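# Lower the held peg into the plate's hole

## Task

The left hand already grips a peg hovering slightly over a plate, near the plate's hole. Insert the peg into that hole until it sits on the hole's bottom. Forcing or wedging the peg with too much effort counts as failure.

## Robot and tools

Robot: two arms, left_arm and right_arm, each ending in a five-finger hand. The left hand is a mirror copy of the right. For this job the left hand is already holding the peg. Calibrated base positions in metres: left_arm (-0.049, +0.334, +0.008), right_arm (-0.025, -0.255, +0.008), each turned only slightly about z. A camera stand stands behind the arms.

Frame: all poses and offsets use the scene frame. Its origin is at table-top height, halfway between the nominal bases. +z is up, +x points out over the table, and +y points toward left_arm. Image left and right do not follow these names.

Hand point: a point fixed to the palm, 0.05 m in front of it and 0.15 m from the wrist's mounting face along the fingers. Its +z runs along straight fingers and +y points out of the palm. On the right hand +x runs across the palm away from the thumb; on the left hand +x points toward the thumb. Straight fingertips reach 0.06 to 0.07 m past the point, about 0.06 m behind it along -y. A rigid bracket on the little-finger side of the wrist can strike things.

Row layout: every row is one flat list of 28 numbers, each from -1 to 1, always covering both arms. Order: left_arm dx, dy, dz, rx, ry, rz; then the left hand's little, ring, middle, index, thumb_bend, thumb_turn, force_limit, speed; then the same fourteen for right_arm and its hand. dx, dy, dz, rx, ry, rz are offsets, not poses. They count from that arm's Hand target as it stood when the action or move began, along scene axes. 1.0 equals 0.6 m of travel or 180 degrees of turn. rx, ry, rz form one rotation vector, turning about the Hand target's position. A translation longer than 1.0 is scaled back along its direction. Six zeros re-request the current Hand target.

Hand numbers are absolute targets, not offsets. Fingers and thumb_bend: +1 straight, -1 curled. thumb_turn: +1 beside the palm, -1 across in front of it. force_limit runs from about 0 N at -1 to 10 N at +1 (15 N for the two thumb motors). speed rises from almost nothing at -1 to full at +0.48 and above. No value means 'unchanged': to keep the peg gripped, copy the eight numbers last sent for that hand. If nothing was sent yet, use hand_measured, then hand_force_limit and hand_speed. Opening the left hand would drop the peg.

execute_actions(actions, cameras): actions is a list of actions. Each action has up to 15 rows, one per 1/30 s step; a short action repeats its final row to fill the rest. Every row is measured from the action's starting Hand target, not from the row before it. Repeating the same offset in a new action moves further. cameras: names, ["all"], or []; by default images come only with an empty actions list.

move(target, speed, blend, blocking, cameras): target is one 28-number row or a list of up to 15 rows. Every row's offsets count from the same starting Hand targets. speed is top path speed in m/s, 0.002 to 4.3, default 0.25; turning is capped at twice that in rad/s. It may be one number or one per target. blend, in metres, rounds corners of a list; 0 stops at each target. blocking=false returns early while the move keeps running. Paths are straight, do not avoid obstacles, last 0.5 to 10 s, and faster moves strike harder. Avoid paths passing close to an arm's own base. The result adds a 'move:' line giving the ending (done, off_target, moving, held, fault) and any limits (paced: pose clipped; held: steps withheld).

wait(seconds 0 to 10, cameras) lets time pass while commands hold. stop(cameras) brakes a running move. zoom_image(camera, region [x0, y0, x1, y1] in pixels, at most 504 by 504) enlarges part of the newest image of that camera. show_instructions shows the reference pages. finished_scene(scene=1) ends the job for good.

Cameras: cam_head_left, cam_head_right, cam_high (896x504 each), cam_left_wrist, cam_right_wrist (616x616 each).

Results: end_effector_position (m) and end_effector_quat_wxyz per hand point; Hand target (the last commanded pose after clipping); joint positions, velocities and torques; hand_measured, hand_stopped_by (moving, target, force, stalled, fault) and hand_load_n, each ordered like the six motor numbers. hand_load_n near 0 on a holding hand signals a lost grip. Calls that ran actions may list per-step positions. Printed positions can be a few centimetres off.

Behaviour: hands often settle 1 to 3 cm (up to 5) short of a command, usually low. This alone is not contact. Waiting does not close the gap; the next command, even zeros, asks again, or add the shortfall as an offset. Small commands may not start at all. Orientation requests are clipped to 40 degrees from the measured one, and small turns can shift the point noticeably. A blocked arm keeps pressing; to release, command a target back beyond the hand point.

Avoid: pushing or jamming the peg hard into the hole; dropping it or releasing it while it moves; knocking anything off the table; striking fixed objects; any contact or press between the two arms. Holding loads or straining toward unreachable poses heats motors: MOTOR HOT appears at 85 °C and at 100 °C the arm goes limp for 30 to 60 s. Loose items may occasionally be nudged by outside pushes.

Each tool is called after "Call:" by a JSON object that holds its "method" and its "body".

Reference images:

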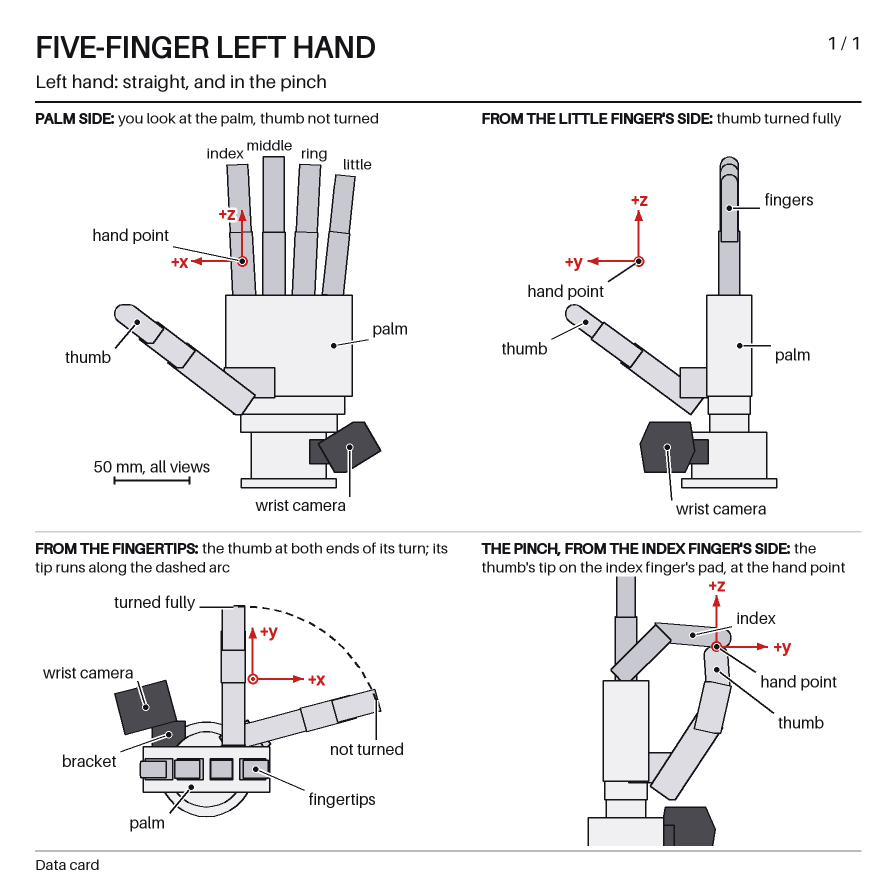

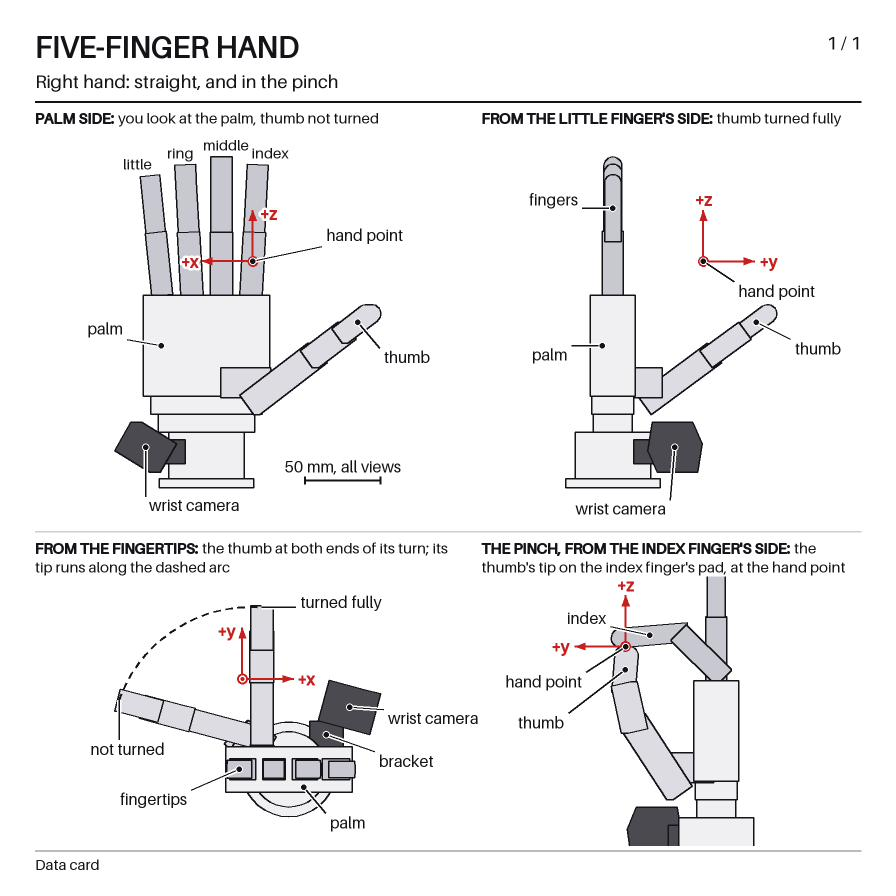

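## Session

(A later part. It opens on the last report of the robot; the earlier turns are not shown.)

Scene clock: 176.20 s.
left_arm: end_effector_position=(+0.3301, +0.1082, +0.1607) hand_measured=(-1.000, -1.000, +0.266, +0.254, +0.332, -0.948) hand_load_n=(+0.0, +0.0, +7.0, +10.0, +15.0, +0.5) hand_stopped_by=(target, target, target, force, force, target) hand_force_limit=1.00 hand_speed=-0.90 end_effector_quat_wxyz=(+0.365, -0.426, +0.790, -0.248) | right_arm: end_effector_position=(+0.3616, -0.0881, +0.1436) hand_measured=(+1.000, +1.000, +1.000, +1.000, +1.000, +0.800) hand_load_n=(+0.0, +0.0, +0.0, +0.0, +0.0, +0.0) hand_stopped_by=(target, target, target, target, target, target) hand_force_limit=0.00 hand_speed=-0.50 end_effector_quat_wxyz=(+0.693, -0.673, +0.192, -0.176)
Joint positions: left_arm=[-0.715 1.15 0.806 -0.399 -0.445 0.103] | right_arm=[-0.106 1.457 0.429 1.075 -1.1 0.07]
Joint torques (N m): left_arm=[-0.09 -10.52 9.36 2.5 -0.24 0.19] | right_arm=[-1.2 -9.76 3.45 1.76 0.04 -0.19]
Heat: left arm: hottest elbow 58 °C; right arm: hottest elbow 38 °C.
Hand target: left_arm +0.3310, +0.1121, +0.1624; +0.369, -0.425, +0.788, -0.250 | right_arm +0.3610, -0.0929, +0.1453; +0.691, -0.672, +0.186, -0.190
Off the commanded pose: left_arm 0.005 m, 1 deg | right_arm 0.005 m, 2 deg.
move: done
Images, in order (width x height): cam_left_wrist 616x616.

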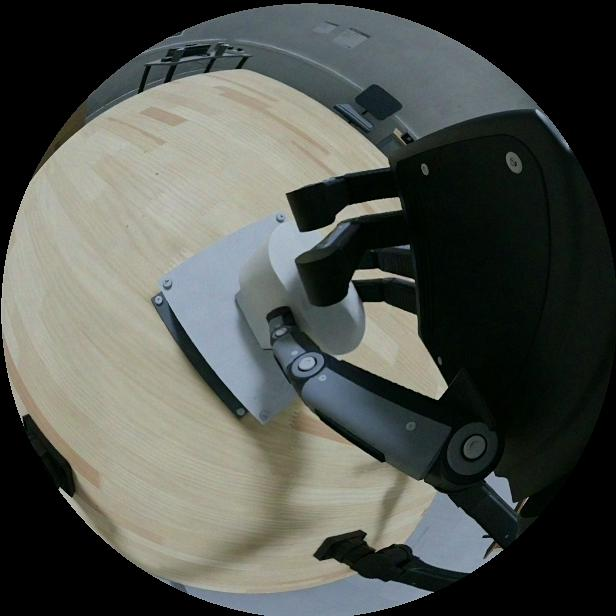

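Call:
{"method": "move", "body": {"target": [0.0,-0.0015,-0.006,0,0,0.0,-1,-1,0.264,0.254,0.326,-0.948,1.0,-0.9,0,0,0,0,0,0,1,1,1,1,1,0.8,0,-0.5], "speed": 0.03, "cameras": ["cam_left_wrist","cam_right_wrist"]}}

Call:
{"method": "zoom_image", "body": {"camera": "cam_left_wrist", "region": [225, 285, 285, 355]}}

Call:
{"method": "zoom_image", "body": {"camera": "cam_right_wrist", "region": [270, 280, 330, 345]}}

Scene clock: 179.00 s.
left_arm: end_effector_position=(+0.3301, +0.1082, +0.1607) hand_measured=(-1.000, -1.000, +0.266, +0.254, +0.332, -0.948) hand_load_n=(+0.0, +0.0, +7.0, +10.5, +15.0, +0.5) hand_stopped_by=(target, target, target, force, force, target) hand_force_limit=1.00 hand_speed=-0.90 end_effector_quat_wxyz=(+0.365, -0.426, +0.790, -0.248) | right_arm: end_effector_position=(+0.3616, -0.0881, +0.1436) hand_measured=(+1.000, +1.000, +1.000, +1.000, +1.000, +0.800) hand_load_n=(+0.0, +0.0, +0.0, +0.0, +0.5, -0.5) hand_stopped_by=(target, target, target, target, target, target) hand_force_limit=0.00 hand_speed=-0.50 end_effector_quat_wxyz=(+0.693, -0.673, +0.192, -0.176)
Joint positions: left_arm=[-0.715 1.15 0.806 -0.399 -0.445 0.103] | right_arm=[-0.106 1.457 0.429 1.075 -1.1 0.07]
Joint torques (N m): left_arm=[-0.32 -9.99 8.92 2.92 -0.29 0.16] | right_arm=[-1.2 -9.76 3.45 1.76 0.04 -0.19]
Heat: left arm: hottest elbow 58 °C; right arm: hottest elbow 38 °C.
Hand target: left_arm +0.3310, +0.1112, +0.1588; +0.369, -0.425, +0.788, -0.250 | right_arm +0.3610, -0.0929, +0.1453; +0.691, -0.672, +0.186, -0.190
Off the commanded pose: left_arm 0.004 m, 1 deg | right_arm 0.005 m, 2 deg.
move: done
Images, in order (width x height): cam_left_wrist 616x616, cam_right_wrist 616x616.

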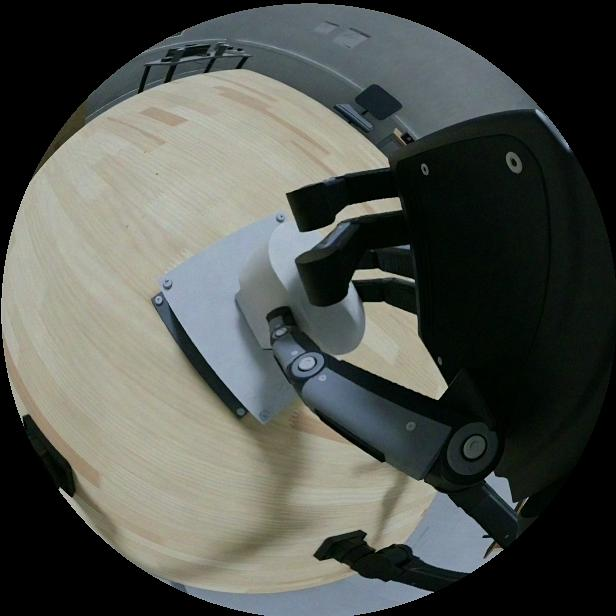

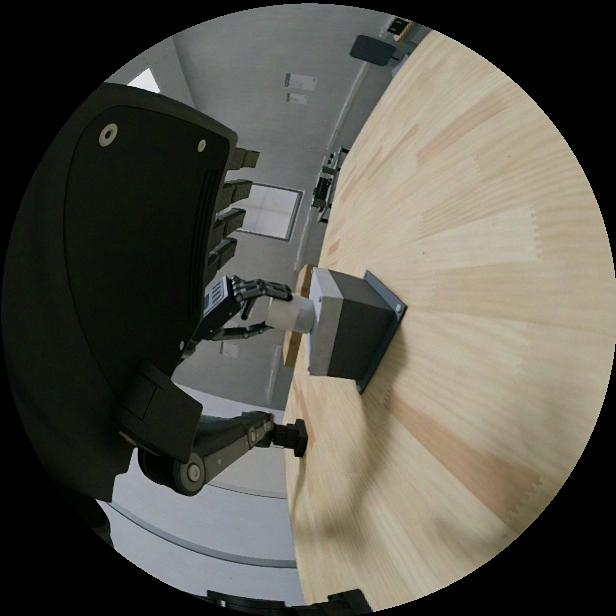

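Scaled by 7.200 from the camera's 616x616 image, which has a finer 880x880 frame.

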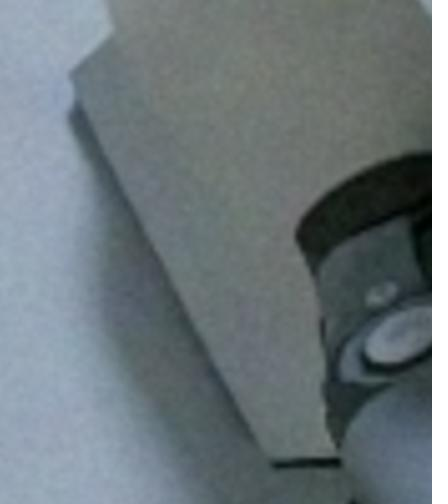

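Scaled by 7.754 from the camera's 616x616 image, which has a finer 880x880 frame.

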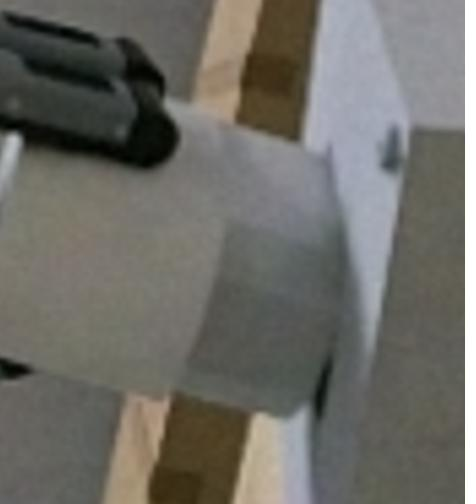

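Call:
{"method": "move", "body": {"target": [0.0,-0.01,-0.003,0,0,0.0,-1,-1,0.264,0.254,0.326,-0.948,1.0,-0.9,0,0,0,0,0,0,1,1,1,1,1,0.8,0,-0.5], "speed": 0.03, "cameras": ["cam_left_wrist","cam_right_wrist"]}}

Call:
{"method": "zoom_image", "body": {"camera": "cam_left_wrist", "region": [225, 285, 285, 355]}}

Call:
{"method": "zoom_image", "body": {"camera": "cam_right_wrist", "region": [270, 280, 330, 345]}}

Scene clock: 181.07 s.
left_arm: end_effector_position=(+0.3305, +0.1084, +0.1611) hand_measured=(-1.000, -1.000, +0.266, +0.254, +0.332, -0.948) hand_load_n=(+0.0, +0.0, +6.5, +10.0, +15.5, +0.5) hand_stopped_by=(target, target, target, force, force, target) hand_force_limit=1.00 hand_speed=-0.90 end_effector_quat_wxyz=(+0.367, -0.426, +0.789, -0.248) | right_arm: end_effector_position=(+0.3616, -0.0881, +0.1436) hand_measured=(+1.000, +1.000, +1.000, +1.000, +1.000, +0.800) hand_load_n=(+0.0, +0.0, -0.5, +0.0, +0.0, -0.5) hand_stopped_by=(target, target, target, target, target, target) hand_force_limit=0.00 hand_speed=-0.50 end_effector_quat_wxyz=(+0.693, -0.673, +0.192, -0.176)
Joint positions: left_arm=[-0.715 1.15 0.806 -0.398 -0.449 0.103] | right_arm=[-0.106 1.457 0.429 1.075 -1.1 0.07]
Joint torques (N m): left_arm=[-1.2 -8.82 9.4 3.08 -0.57 0.07] | right_arm=[-1.2 -9.82 3.47 1.76 0.03 -0.19]
Heat: left arm: hottest elbow 57 °C; right arm: hottest elbow 38 °C.
Hand target: left_arm +0.3309, +0.1052, +0.1570; +0.369, -0.425, +0.788, -0.250 | right_arm +0.3610, -0.0929, +0.1453; +0.691, -0.672, +0.186, -0.190
Off the commanded pose: left_arm 0.005 m, 0 deg | right_arm 0.005 m, 2 deg.
move: done
Images, in order (width x height): cam_left_wrist 616x616, cam_right_wrist 616x616.

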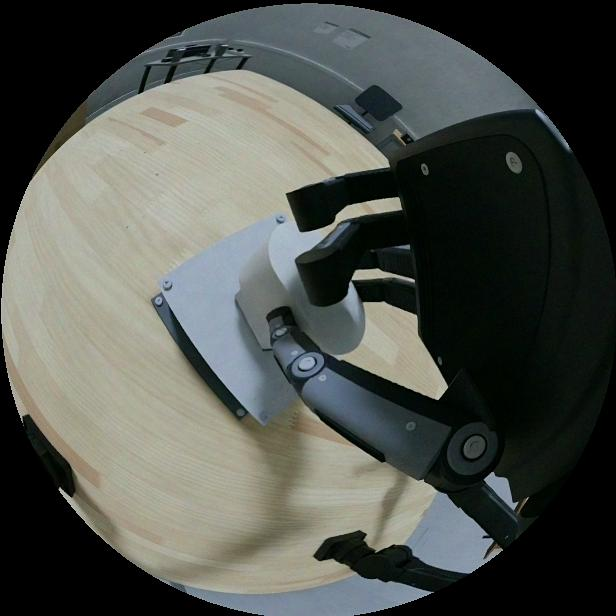

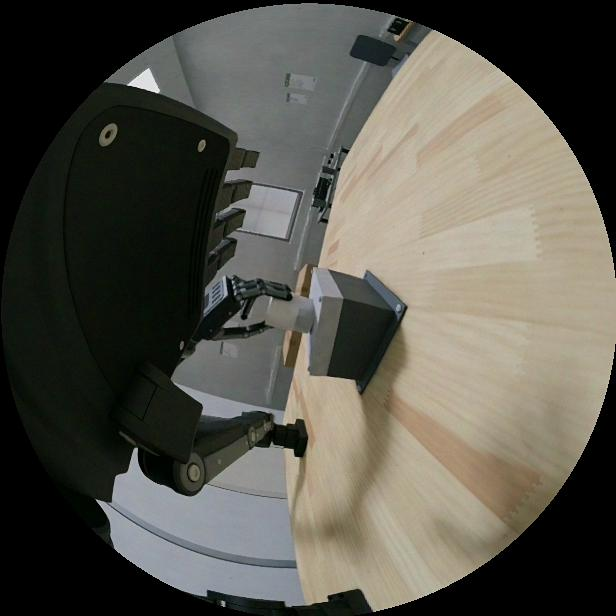

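Scaled by 7.200 from the camera's 616x616 image, which has a finer 880x880 frame.

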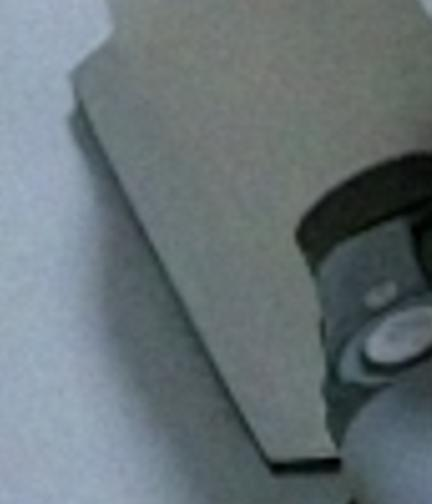

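Scaled by 7.754 from the camera's 616x616 image, which has a finer 880x880 frame.

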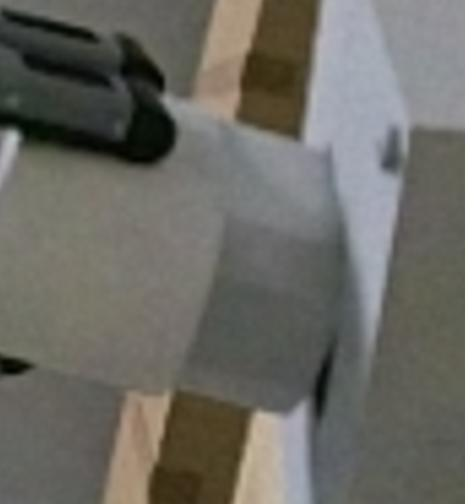

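Call:
{"method": "move", "body": {"target": [-0.001,-0.005,0,0,0,0.0,-1,-1,0.264,0.254,0.326,-0.948,1.0,-0.9,0,0,0,0,0,0,1,1,1,1,1,0.8,0,-0.5], "speed": 0.03, "cameras": ["cam_left_wrist"]}}

Call:
{"method": "zoom_image", "body": {"camera": "cam_left_wrist", "region": [225, 285, 285, 355]}}

Scene clock: 182.80 s.
left_arm: end_effector_position=(+0.3296, +0.1067, +0.1596) hand_measured=(-1.000, -1.000, +0.266, +0.254, +0.332, -0.948) hand_load_n=(+0.0, +0.0, +6.5, +10.0, +15.0, +0.5) hand_stopped_by=(target, target, target, force, force, target) hand_force_limit=1.00 hand_speed=-0.90 end_effector_quat_wxyz=(+0.367, -0.425, +0.790, -0.246) | right_arm: end_effector_position=(+0.3616, -0.0881, +0.1436) hand_measured=(+1.000, +1.000, +1.000, +1.000, +1.000, +0.800) hand_load_n=(+0.0, +0.0, +0.0, +0.0, +0.0, +0.0) hand_stopped_by=(target, target, target, target, target, target) hand_force_limit=0.00 hand_speed=-0.50 end_effector_quat_wxyz=(+0.693, -0.673, +0.192, -0.176)
Joint positions: left_arm=[-0.722 1.154 0.806 -0.397 -0.455 0.102] | right_arm=[-0.106 1.457 0.429 1.075 -1.1 0.07]
Joint torques (N m): left_arm=[-1.2 -8.94 9.76 2.92 -0.55 0.02] | right_arm=[-1.26 -9.76 3.45 1.76 0.04 -0.19]
Heat: left arm: hottest elbow 57 °C; right arm: hottest elbow 38 °C.
Hand target: left_arm +0.3304, +0.1023, +0.1570; +0.369, -0.425, +0.788, -0.250 | right_arm +0.3610, -0.0929, +0.1453; +0.691, -0.672, +0.186, -0.190
Off the commanded pose: left_arm 0.005 m, 1 deg | right_arm 0.005 m, 2 deg.
move: done
Images, in order (width x height): cam_left_wrist 616x616.

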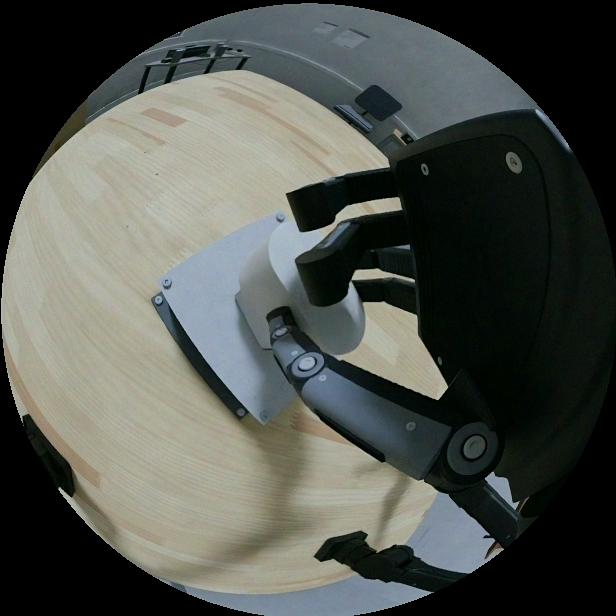

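Scaled by 7.200 from the camera's 616x616 image, which has a finer 880x880 frame.

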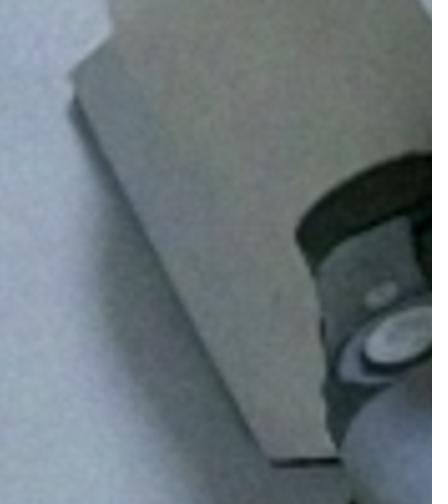

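Call:
{"method": "move", "body": {"target": [0.0018,-0.001,-0.0067,0,0,0.0,-1,-1,0.264,0.254,0.326,-0.948,1.0,-0.9,0,0,0,0,0,0,1,1,1,1,1,0.8,0,-0.5], "speed": 0.03, "cameras": ["cam_left_wrist","cam_right_wrist"]}}

Call:
{"method": "zoom_image", "body": {"camera": "cam_left_wrist", "region": [225, 285, 285, 355]}}

Call:
{"method": "zoom_image", "body": {"camera": "cam_right_wrist", "region": [270, 280, 330, 345]}}

Scene clock: 184.43 s.
left_arm: end_effector_position=(+0.3317, +0.1050, +0.1575) hand_measured=(-1.000, -1.000, +0.266, +0.254, +0.332, -0.948) hand_load_n=(+0.0, +0.0, +7.0, +10.0, +15.0, +0.5) hand_stopped_by=(target, target, target, force, force, target) hand_force_limit=1.00 hand_speed=-0.90 end_effector_quat_wxyz=(+0.368, -0.425, +0.790, -0.247) | right_arm: end_effector_position=(+0.3616, -0.0881, +0.1436) hand_measured=(+1.000, +1.000, +1.000, +1.000, +1.000, +0.800) hand_load_n=(+0.0, +0.0, +0.0, +0.0, +0.0, -0.5) hand_stopped_by=(target, target, target, target, target, target) hand_force_limit=0.00 hand_speed=-0.50 end_effector_quat_wxyz=(+0.693, -0.673, +0.192, -0.176)
Joint positions: left_arm=[-0.722 1.163 0.806 -0.386 -0.455 0.102] | right_arm=[-0.106 1.457 0.429 1.075 -1.1 0.07]
Joint torques (N m): left_arm=[-1.14 -9.11 9.26 2.85 -0.54 0.03] | right_arm=[-1.26 -9.82 3.47 1.76 0.04 -0.19]
Heat: left arm: hottest elbow 57 °C; right arm: hottest elbow 38 °C.
Hand target: left_arm +0.3315, +0.1017, +0.1530; +0.369, -0.425, +0.788, -0.250 | right_arm +0.3610, -0.0929, +0.1453; +0.691, -0.672, +0.186, -0.190
Off the commanded pose: left_arm 0.006 m, 0 deg | right_arm 0.005 m, 2 deg.
move: done
Images, in order (width x height): cam_left_wrist 616x616, cam_right_wrist 616x616.

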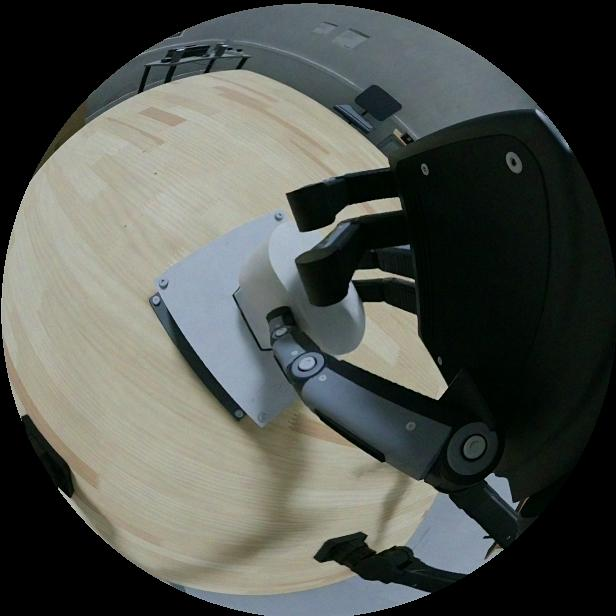

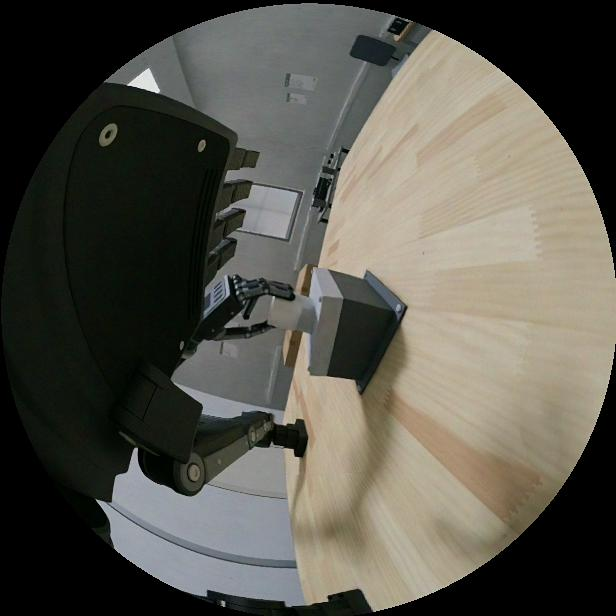

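Scaled by 7.200 from the camera's 616x616 image, which has a finer 880x880 frame.

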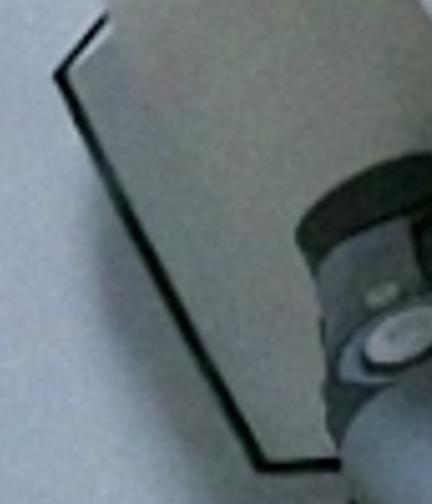

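Scaled by 7.754 from the camera's 616x616 image, which has a finer 880x880 frame.

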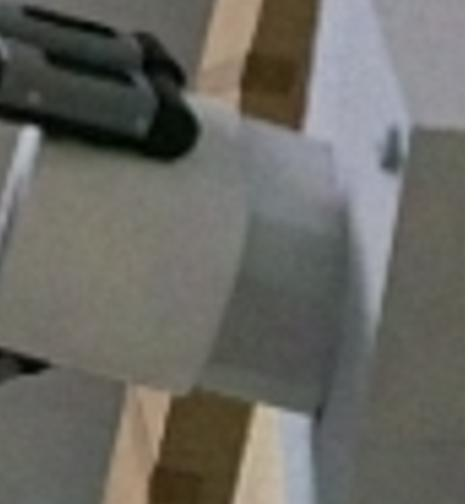

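Call:
{"method": "move", "body": {"target": [-0.0008,0.0005,-0.006,0,0,0,-1,-1,0.264,0.254,0.326,-0.948,1.0,-0.9,0,0,0,0,0,0,1,1,1,1,1,0.8,0,-0.5], "speed": 0.03, "cameras": ["cam_left_wrist","cam_right_wrist"]}}

Scene clock: 187.13 s.
left_arm: end_effector_position=(+0.3311, +0.1054, +0.1535) hand_measured=(-1.000, -1.000, +0.266, +0.254, +0.332, -0.948) hand_load_n=(+0.0, +0.0, +6.5, +10.0, +15.0, +0.5) hand_stopped_by=(target, target, target, force, force, target) hand_force_limit=1.00 hand_speed=-0.90 end_effector_quat_wxyz=(+0.367, -0.425, +0.790, -0.246) | right_arm: end_effector_position=(+0.3616, -0.0881, +0.1436) hand_measured=(+1.000, +1.000, +1.000, +1.000, +1.000, +0.800) hand_load_n=(+0.0, +0.0, +0.0, +0.0, +0.0, -0.5) hand_stopped_by=(target, target, target, target, target, target) hand_force_limit=0.00 hand_speed=-0.50 end_effector_quat_wxyz=(+0.693, -0.673, +0.192, -0.176)
Joint positions: left_arm=[-0.722 1.166 0.797 -0.375 -0.455 0.102] | right_arm=[-0.106 1.457 0.429 1.075 -1.1 0.07]
Joint torques (N m): left_arm=[-1.26 -9 9.25 3.04 -0.55 0.03] | right_arm=[-1.26 -9.76 3.45 1.76 0.03 -0.19]
Heat: left arm: hottest elbow 57 °C; right arm: hottest elbow 38 °C.
Hand target: left_arm +0.3310, +0.1020, +0.1493; +0.369, -0.425, +0.788, -0.250 | right_arm +0.3610, -0.0929, +0.1453; +0.691, -0.672, +0.186, -0.190
Off the commanded pose: left_arm 0.005 m, 1 deg | right_arm 0.005 m, 2 deg.
move: done
Images, in order (width x height): cam_left_wrist 616x616, cam_right_wrist 616x616.

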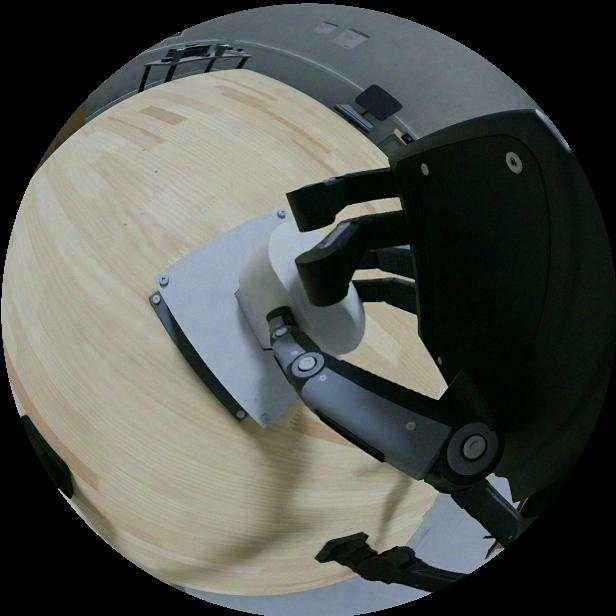

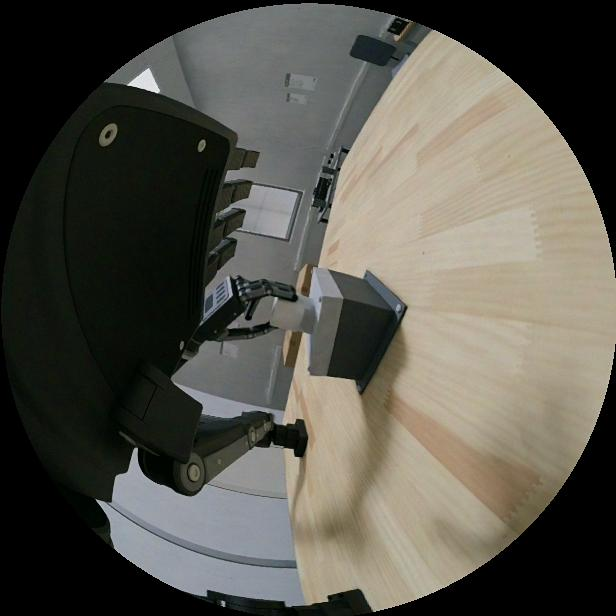

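Call:
{"method": "zoom_image", "body": {"camera": "cam_left_wrist", "region": [225, 285, 285, 355]}}

Call:
{"method": "zoom_image", "body": {"camera": "cam_right_wrist", "region": [270, 280, 330, 345]}}

Scaled by 7.200 from the camera's 616x616 image, which has a finer 880x880 frame.

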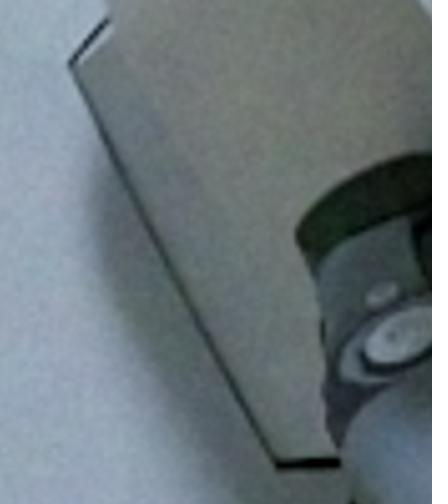

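Scaled by 7.754 from the camera's 616x616 image, which has a finer 880x880 frame.

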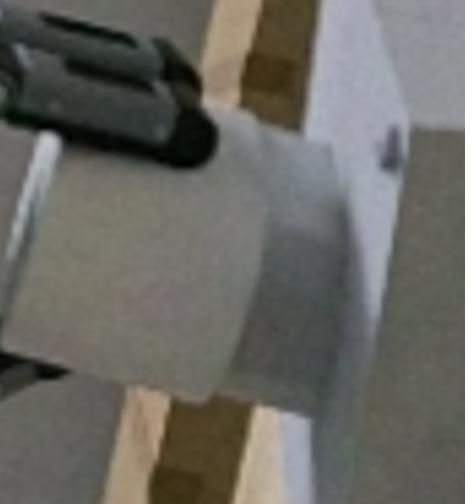

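Call:
{"method": "move", "body": {"target": [0,0,-0.008,0,0,0,-1,-1,0.264,0.254,0.326,-0.948,1.0,-0.9,0,0,0,0,0,0,1,1,1,1,1,0.8,0,-0.5], "speed": 0.03, "cameras": ["cam_left_wrist","cam_right_wrist"]}}

Call:
{"method": "zoom_image", "body": {"camera": "cam_left_wrist", "region": [225, 285, 285, 355]}}

Call:
{"method": "zoom_image", "body": {"camera": "cam_right_wrist", "region": [270, 280, 330, 345]}}

Scene clock: 189.00 s.
left_arm: end_effector_position=(+0.3315, +0.1051, +0.1494) hand_measured=(-1.000, -1.000, +0.266, +0.254, +0.332, -0.948) hand_load_n=(+0.0, +0.0, +7.0, +10.0, +15.0, +0.0) hand_stopped_by=(target, target, target, force, force, target) hand_force_limit=1.00 hand_speed=-0.90 end_effector_quat_wxyz=(+0.368, -0.425, +0.789, -0.247) | right_arm: end_effector_position=(+0.3616, -0.0881, +0.1436) hand_measured=(+1.000, +1.000, +1.000, +1.000, +1.000, +0.800) hand_load_n=(+0.0, +0.0, +0.0, +0.0, +0.0, -0.5) hand_stopped_by=(target, target, target, target, target, target) hand_force_limit=0.00 hand_speed=-0.50 end_effector_quat_wxyz=(+0.693, -0.673, +0.192, -0.176)
Joint positions: left_arm=[-0.722 1.171 0.789 -0.359 -0.455 0.102] | right_arm=[-0.106 1.457 0.429 1.075 -1.1 0.07]
Joint torques (N m): left_arm=[-1.26 -9.11 9.16 2.84 -0.54 0.02] | right_arm=[-1.26 -9.76 3.47 1.76 0.03 -0.19]
Heat: left arm: hottest elbow 57 °C; right arm: hottest elbow 38 °C.
Hand target: left_arm +0.3311, +0.1019, +0.1448; +0.369, -0.425, +0.788, -0.250 | right_arm +0.3610, -0.0929, +0.1453; +0.691, -0.672, +0.186, -0.190
Off the commanded pose: left_arm 0.006 m, 0 deg | right_arm 0.005 m, 2 deg.
move: done
Images, in order (width x height): cam_left_wrist 616x616, cam_right_wrist 616x616.

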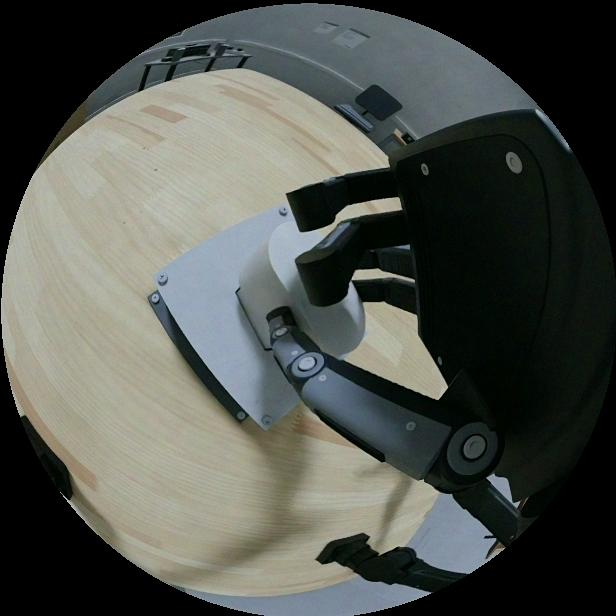

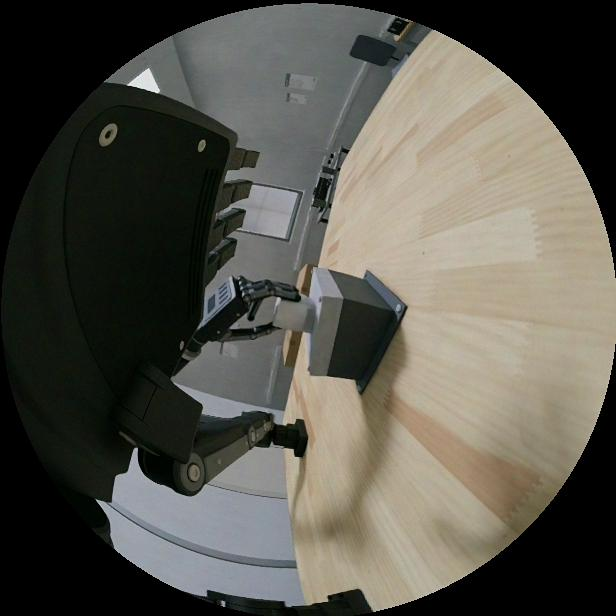

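Scaled by 7.200 from the camera's 616x616 image, which has a finer 880x880 frame.

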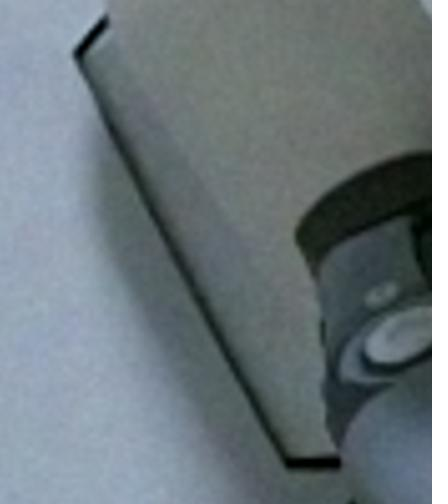

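Scaled by 7.754 from the camera's 616x616 image, which has a finer 880x880 frame.

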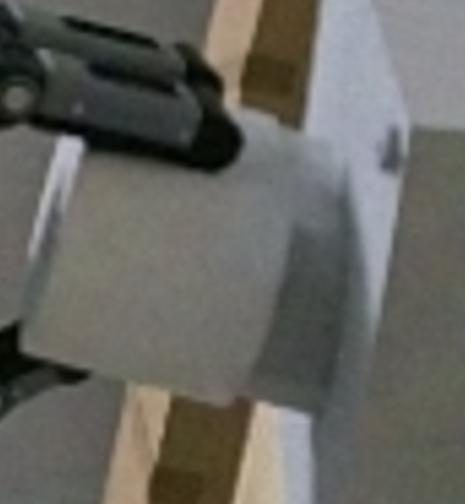

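Call:
{"method": "move", "body": {"target": [0,0,-0.009,0,0,0,-1,-1,0.264,0.254,0.326,-0.948,1.0,-0.9,0,0,0,0,0,0,1,1,1,1,1,0.8,0,-0.5], "speed": 0.03, "cameras": ["cam_left_wrist","cam_right_wrist"]}}

Call:
{"method": "zoom_image", "body": {"camera": "cam_left_wrist", "region": [225, 285, 285, 355]}}

Call:
{"method": "zoom_image", "body": {"camera": "cam_right_wrist", "region": [270, 280, 330, 345]}}

Scene clock: 190.63 s.
left_arm: end_effector_position=(+0.3317, +0.1052, +0.1478) hand_measured=(-1.000, -1.000, +0.266, +0.254, +0.332, -0.948) hand_load_n=(+0.0, +0.0, +6.0, +9.0, +15.0, -1.0) hand_stopped_by=(target, target, target, force, force, target) hand_force_limit=1.00 hand_speed=-0.90 end_effector_quat_wxyz=(+0.369, -0.425, +0.788, -0.248) | right_arm: end_effector_position=(+0.3616, -0.0881, +0.1436) hand_measured=(+1.000, +1.000, +1.000, +1.000, +1.000, +0.800) hand_load_n=(+0.0, +0.0, +0.0, +0.0, +0.0, +0.0) hand_stopped_by=(target, target, target, target, target, target) hand_force_limit=0.00 hand_speed=-0.50 end_effector_quat_wxyz=(+0.693, -0.673, +0.192, -0.176)
Joint positions: left_arm=[-0.723 1.172 0.783 -0.35 -0.458 0.102] | right_arm=[-0.106 1.457 0.429 1.075 -1.1 0.07]
Joint torques (N m): left_arm=[-1.26 -8.76 8.75 3.28 -0.42 0.01] | right_arm=[-1.26 -9.76 3.47 1.76 0.03 -0.19]
Heat: left arm: hottest elbow 57 °C; right arm: hottest elbow 38 °C.
Hand target: left_arm +0.3310, +0.1019, +0.1394; +0.369, -0.425, +0.788, -0.250 | right_arm +0.3610, -0.0929, +0.1453; +0.691, -0.672, +0.186, -0.190
Off the commanded pose: left_arm 0.009 m, 0 deg | right_arm 0.005 m, 2 deg.
move: done
Images, in order (width x height): cam_left_wrist 616x616, cam_right_wrist 616x616.

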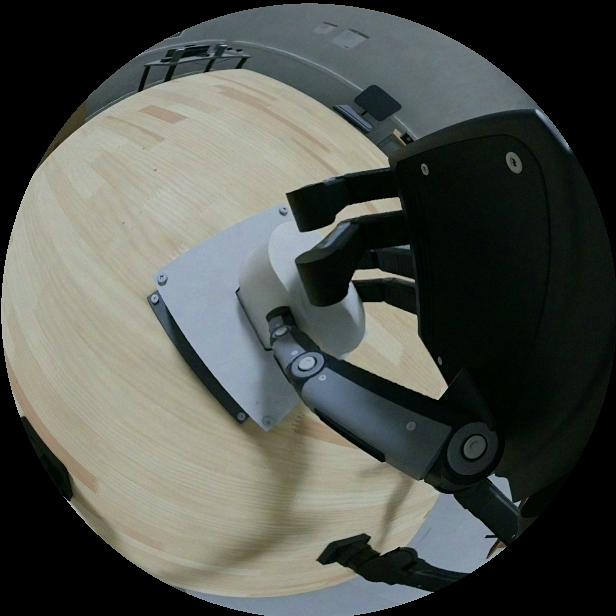

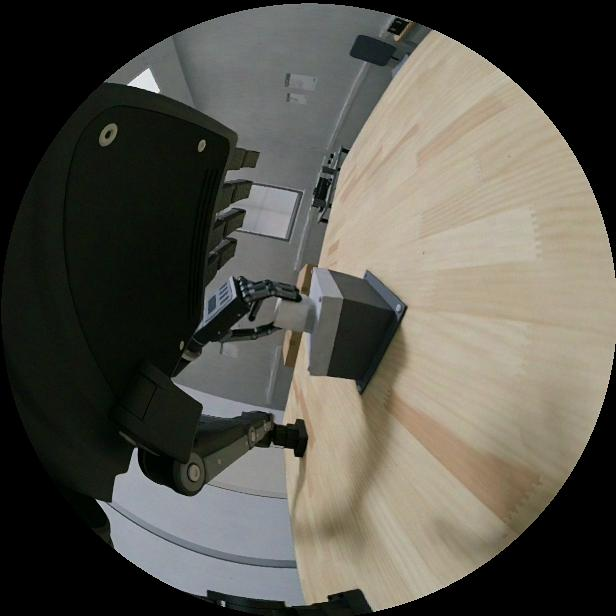

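Scaled by 7.200 from the camera's 616x616 image, which has a finer 880x880 frame.

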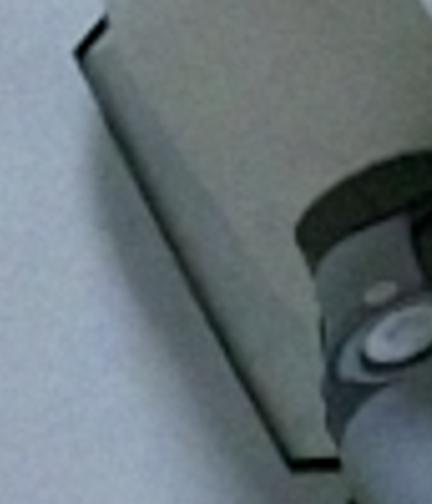

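Scaled by 7.754 from the camera's 616x616 image, which has a finer 880x880 frame.

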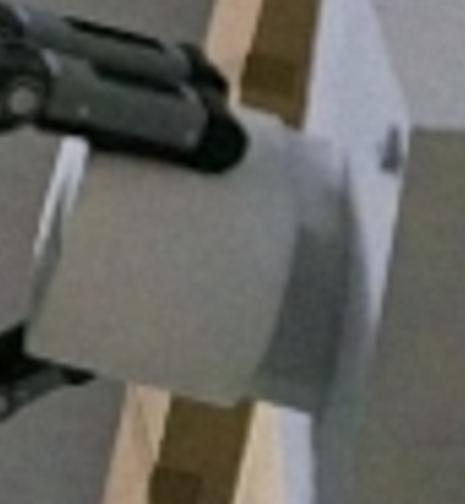

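Call:
{"method": "move", "body": {"target": [-0.001,0.0006,-0.003,0,0,0,-1,-1,0.264,0.254,0.326,-0.948,1.0,-0.9,0,0,0,0,0,0,1,1,1,1,1,0.8,0,-0.5], "speed": 0.03, "cameras": ["cam_left_wrist","cam_right_wrist"]}}

Call:
{"method": "zoom_image", "body": {"camera": "cam_left_wrist", "region": [225, 285, 285, 355]}}

Call:
{"method": "zoom_image", "body": {"camera": "cam_right_wrist", "region": [270, 280, 330, 345]}}

Scene clock: 194.13 s.
left_arm: end_effector_position=(+0.3317, +0.1056, +0.1474) hand_measured=(-1.000, -1.000, +0.266, +0.254, +0.332, -0.948) hand_load_n=(+0.0, +0.0, +6.0, +8.5, +15.0, -1.5) hand_stopped_by=(target, target, target, force, force, target) hand_force_limit=1.00 hand_speed=-0.90 end_effector_quat_wxyz=(+0.370, -0.425, +0.788, -0.248) | right_arm: end_effector_position=(+0.3616, -0.0881, +0.1436) hand_measured=(+1.000, +1.000, +1.000, +1.000, +1.000, +0.800) hand_load_n=(+0.0, +0.0, +0.0, +0.0, +0.0, -0.5) hand_stopped_by=(target, target, target, target, target, target) hand_force_limit=0.00 hand_speed=-0.50 end_effector_quat_wxyz=(+0.693, -0.673, +0.192, -0.176)
Joint positions: left_arm=[-0.723 1.172 0.781 -0.347 -0.46 0.102] | right_arm=[-0.106 1.457 0.429 1.075 -1.1 0.07]
Joint torques (N m): left_arm=[-1.26 -8.47 8.5 3.33 -0.34 0.02] | right_arm=[-1.2 -9.76 3.45 1.76 0.03 -0.19]
Heat: left arm: hottest elbow 56 °C; right arm: hottest elbow 37 °C.
Hand target: left_arm +0.3304, +0.1023, +0.1374; +0.369, -0.425, +0.788, -0.250 | right_arm +0.3610, -0.0929, +0.1453; +0.691, -0.672, +0.186, -0.190
Off the commanded pose: left_arm 0.010 m, 0 deg | right_arm 0.005 m, 2 deg.
move: done
Images, in order (width x height): cam_left_wrist 616x616, cam_right_wrist 616x616.

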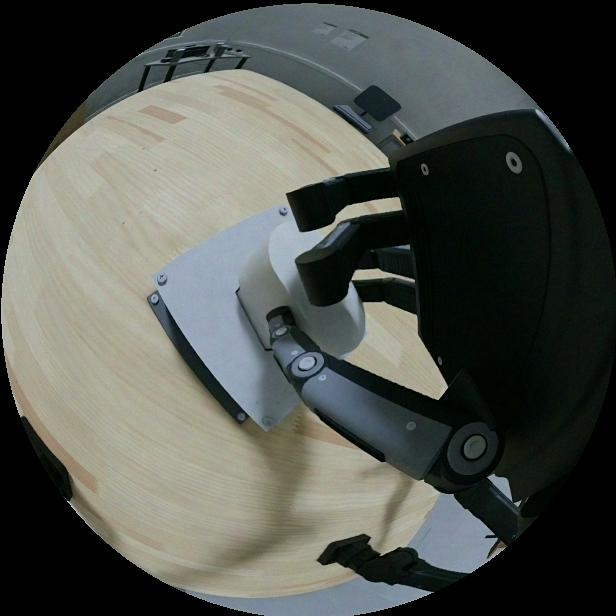

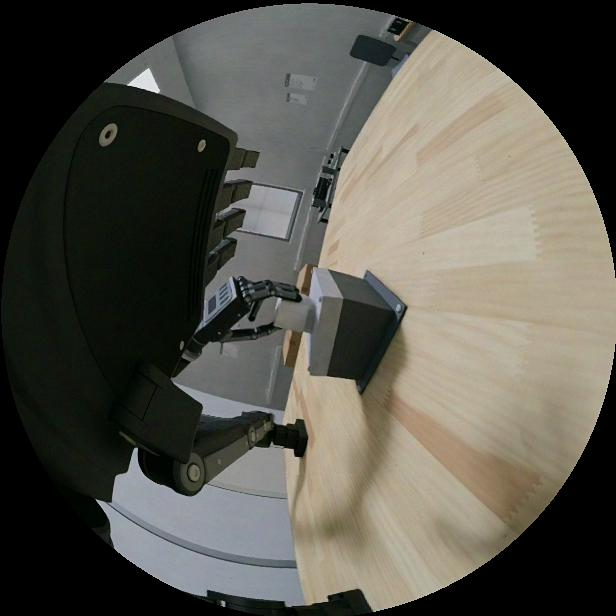

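Scaled by 7.200 from the camera's 616x616 image, which has a finer 880x880 frame.

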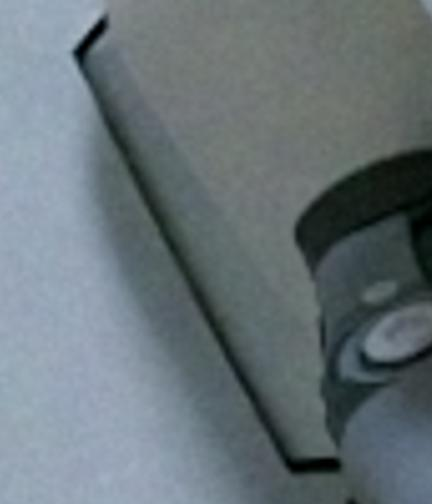

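Scaled by 7.754 from the camera's 616x616 image, which has a finer 880x880 frame.

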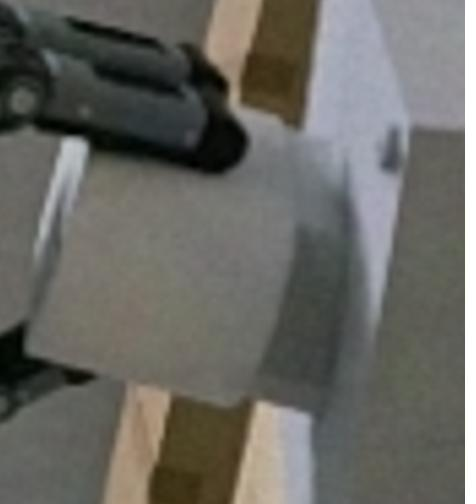

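Call:
{"method": "move", "body": {"target": [[0,0,0.007,0,0,0,-1,-1,0.264,0.254,0.326,-0.948,1.0,-0.9,0,0,0,0,0,0,1,1,1,1,1,0.8,0,-0.5],[-0.004,0.0025,0.007,0,0,0,-1,-1,0.264,0.254,0.326,-0.948,1.0,-0.9,0,0,0,0,0,0,1,1,1,1,1,0.8,0,-0.5]], "speed": 0.03, "cameras": ["cam_left_wrist","cam_right_wrist"]}}

Call:
{"method": "zoom_image", "body": {"camera": "cam_left_wrist", "region": [225, 285, 285, 355]}}

Call:
{"method": "zoom_image", "body": {"camera": "cam_right_wrist", "region": [270, 280, 330, 345]}}

Scene clock: 196.70 s.
left_arm: end_effector_position=(+0.3316, +0.1053, +0.1476) hand_measured=(-1.000, -1.000, +0.266, +0.254, +0.332, -0.948) hand_load_n=(+0.0, +0.0, +6.5, +8.5, +15.0, -1.5) hand_stopped_by=(target, target, target, force, force, target) hand_force_limit=1.00 hand_speed=-0.90 end_effector_quat_wxyz=(+0.370, -0.425, +0.788, -0.248) | right_arm: end_effector_position=(+0.3616, -0.0881, +0.1436) hand_measured=(+1.000, +1.000, +1.000, +1.000, +1.000, +0.800) hand_load_n=(+0.0, +0.0, +0.0, +0.0, +0.0, +0.0) hand_stopped_by=(target, target, target, target, target, target) hand_force_limit=0.00 hand_speed=-0.50 end_effector_quat_wxyz=(+0.693, -0.673, +0.192, -0.176)
Joint positions: left_arm=[-0.724 1.172 0.781 -0.347 -0.46 0.102] | right_arm=[-0.106 1.457 0.429 1.075 -1.1 0.07]
Joint torques (N m): left_arm=[-1.14 -9.88 8.66 2.7 -0.36 0.01] | right_arm=[-1.26 -9.76 3.45 1.76 0.03 -0.19]
Heat: left arm: hottest elbow 56 °C; right arm: hottest elbow 37 °C.
Hand target: left_arm +0.3280, +0.1038, +0.1417; +0.369, -0.425, +0.788, -0.250 | right_arm +0.3610, -0.0929, +0.1453; +0.691, -0.672, +0.186, -0.190
Off the commanded pose: left_arm 0.007 m, 0 deg | right_arm 0.005 m, 2 deg.
move: done
Images, in order (width x height): cam_left_wrist 616x616, cam_right_wrist 616x616.

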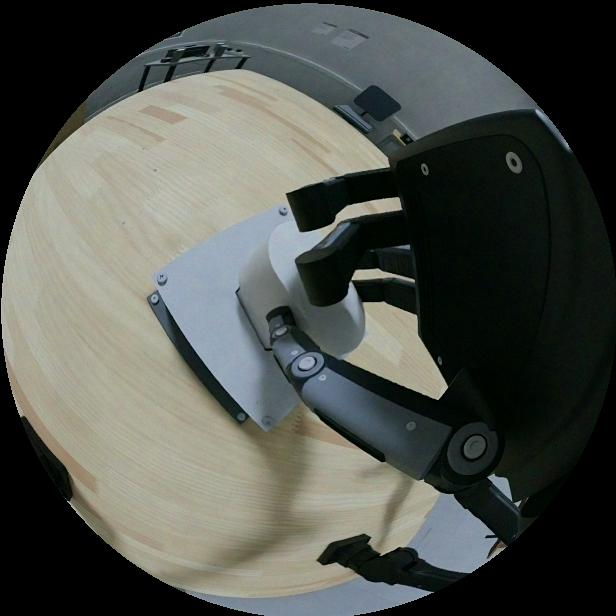

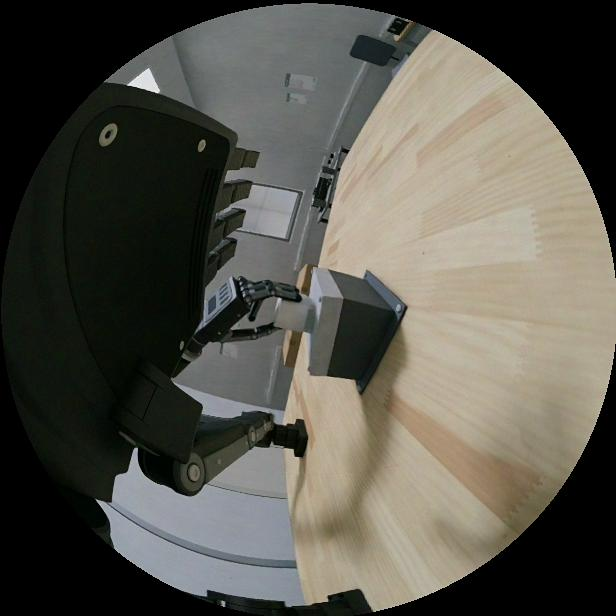

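Scaled by 7.200 from the camera's 616x616 image, which has a finer 880x880 frame.

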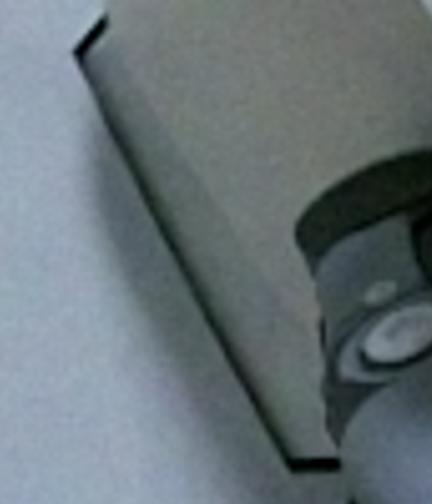

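Scaled by 7.754 from the camera's 616x616 image, which has a finer 880x880 frame.

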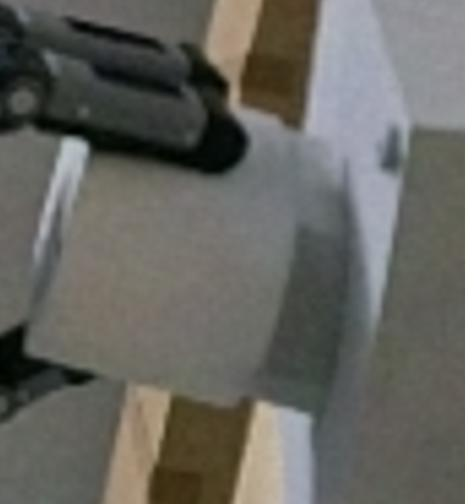

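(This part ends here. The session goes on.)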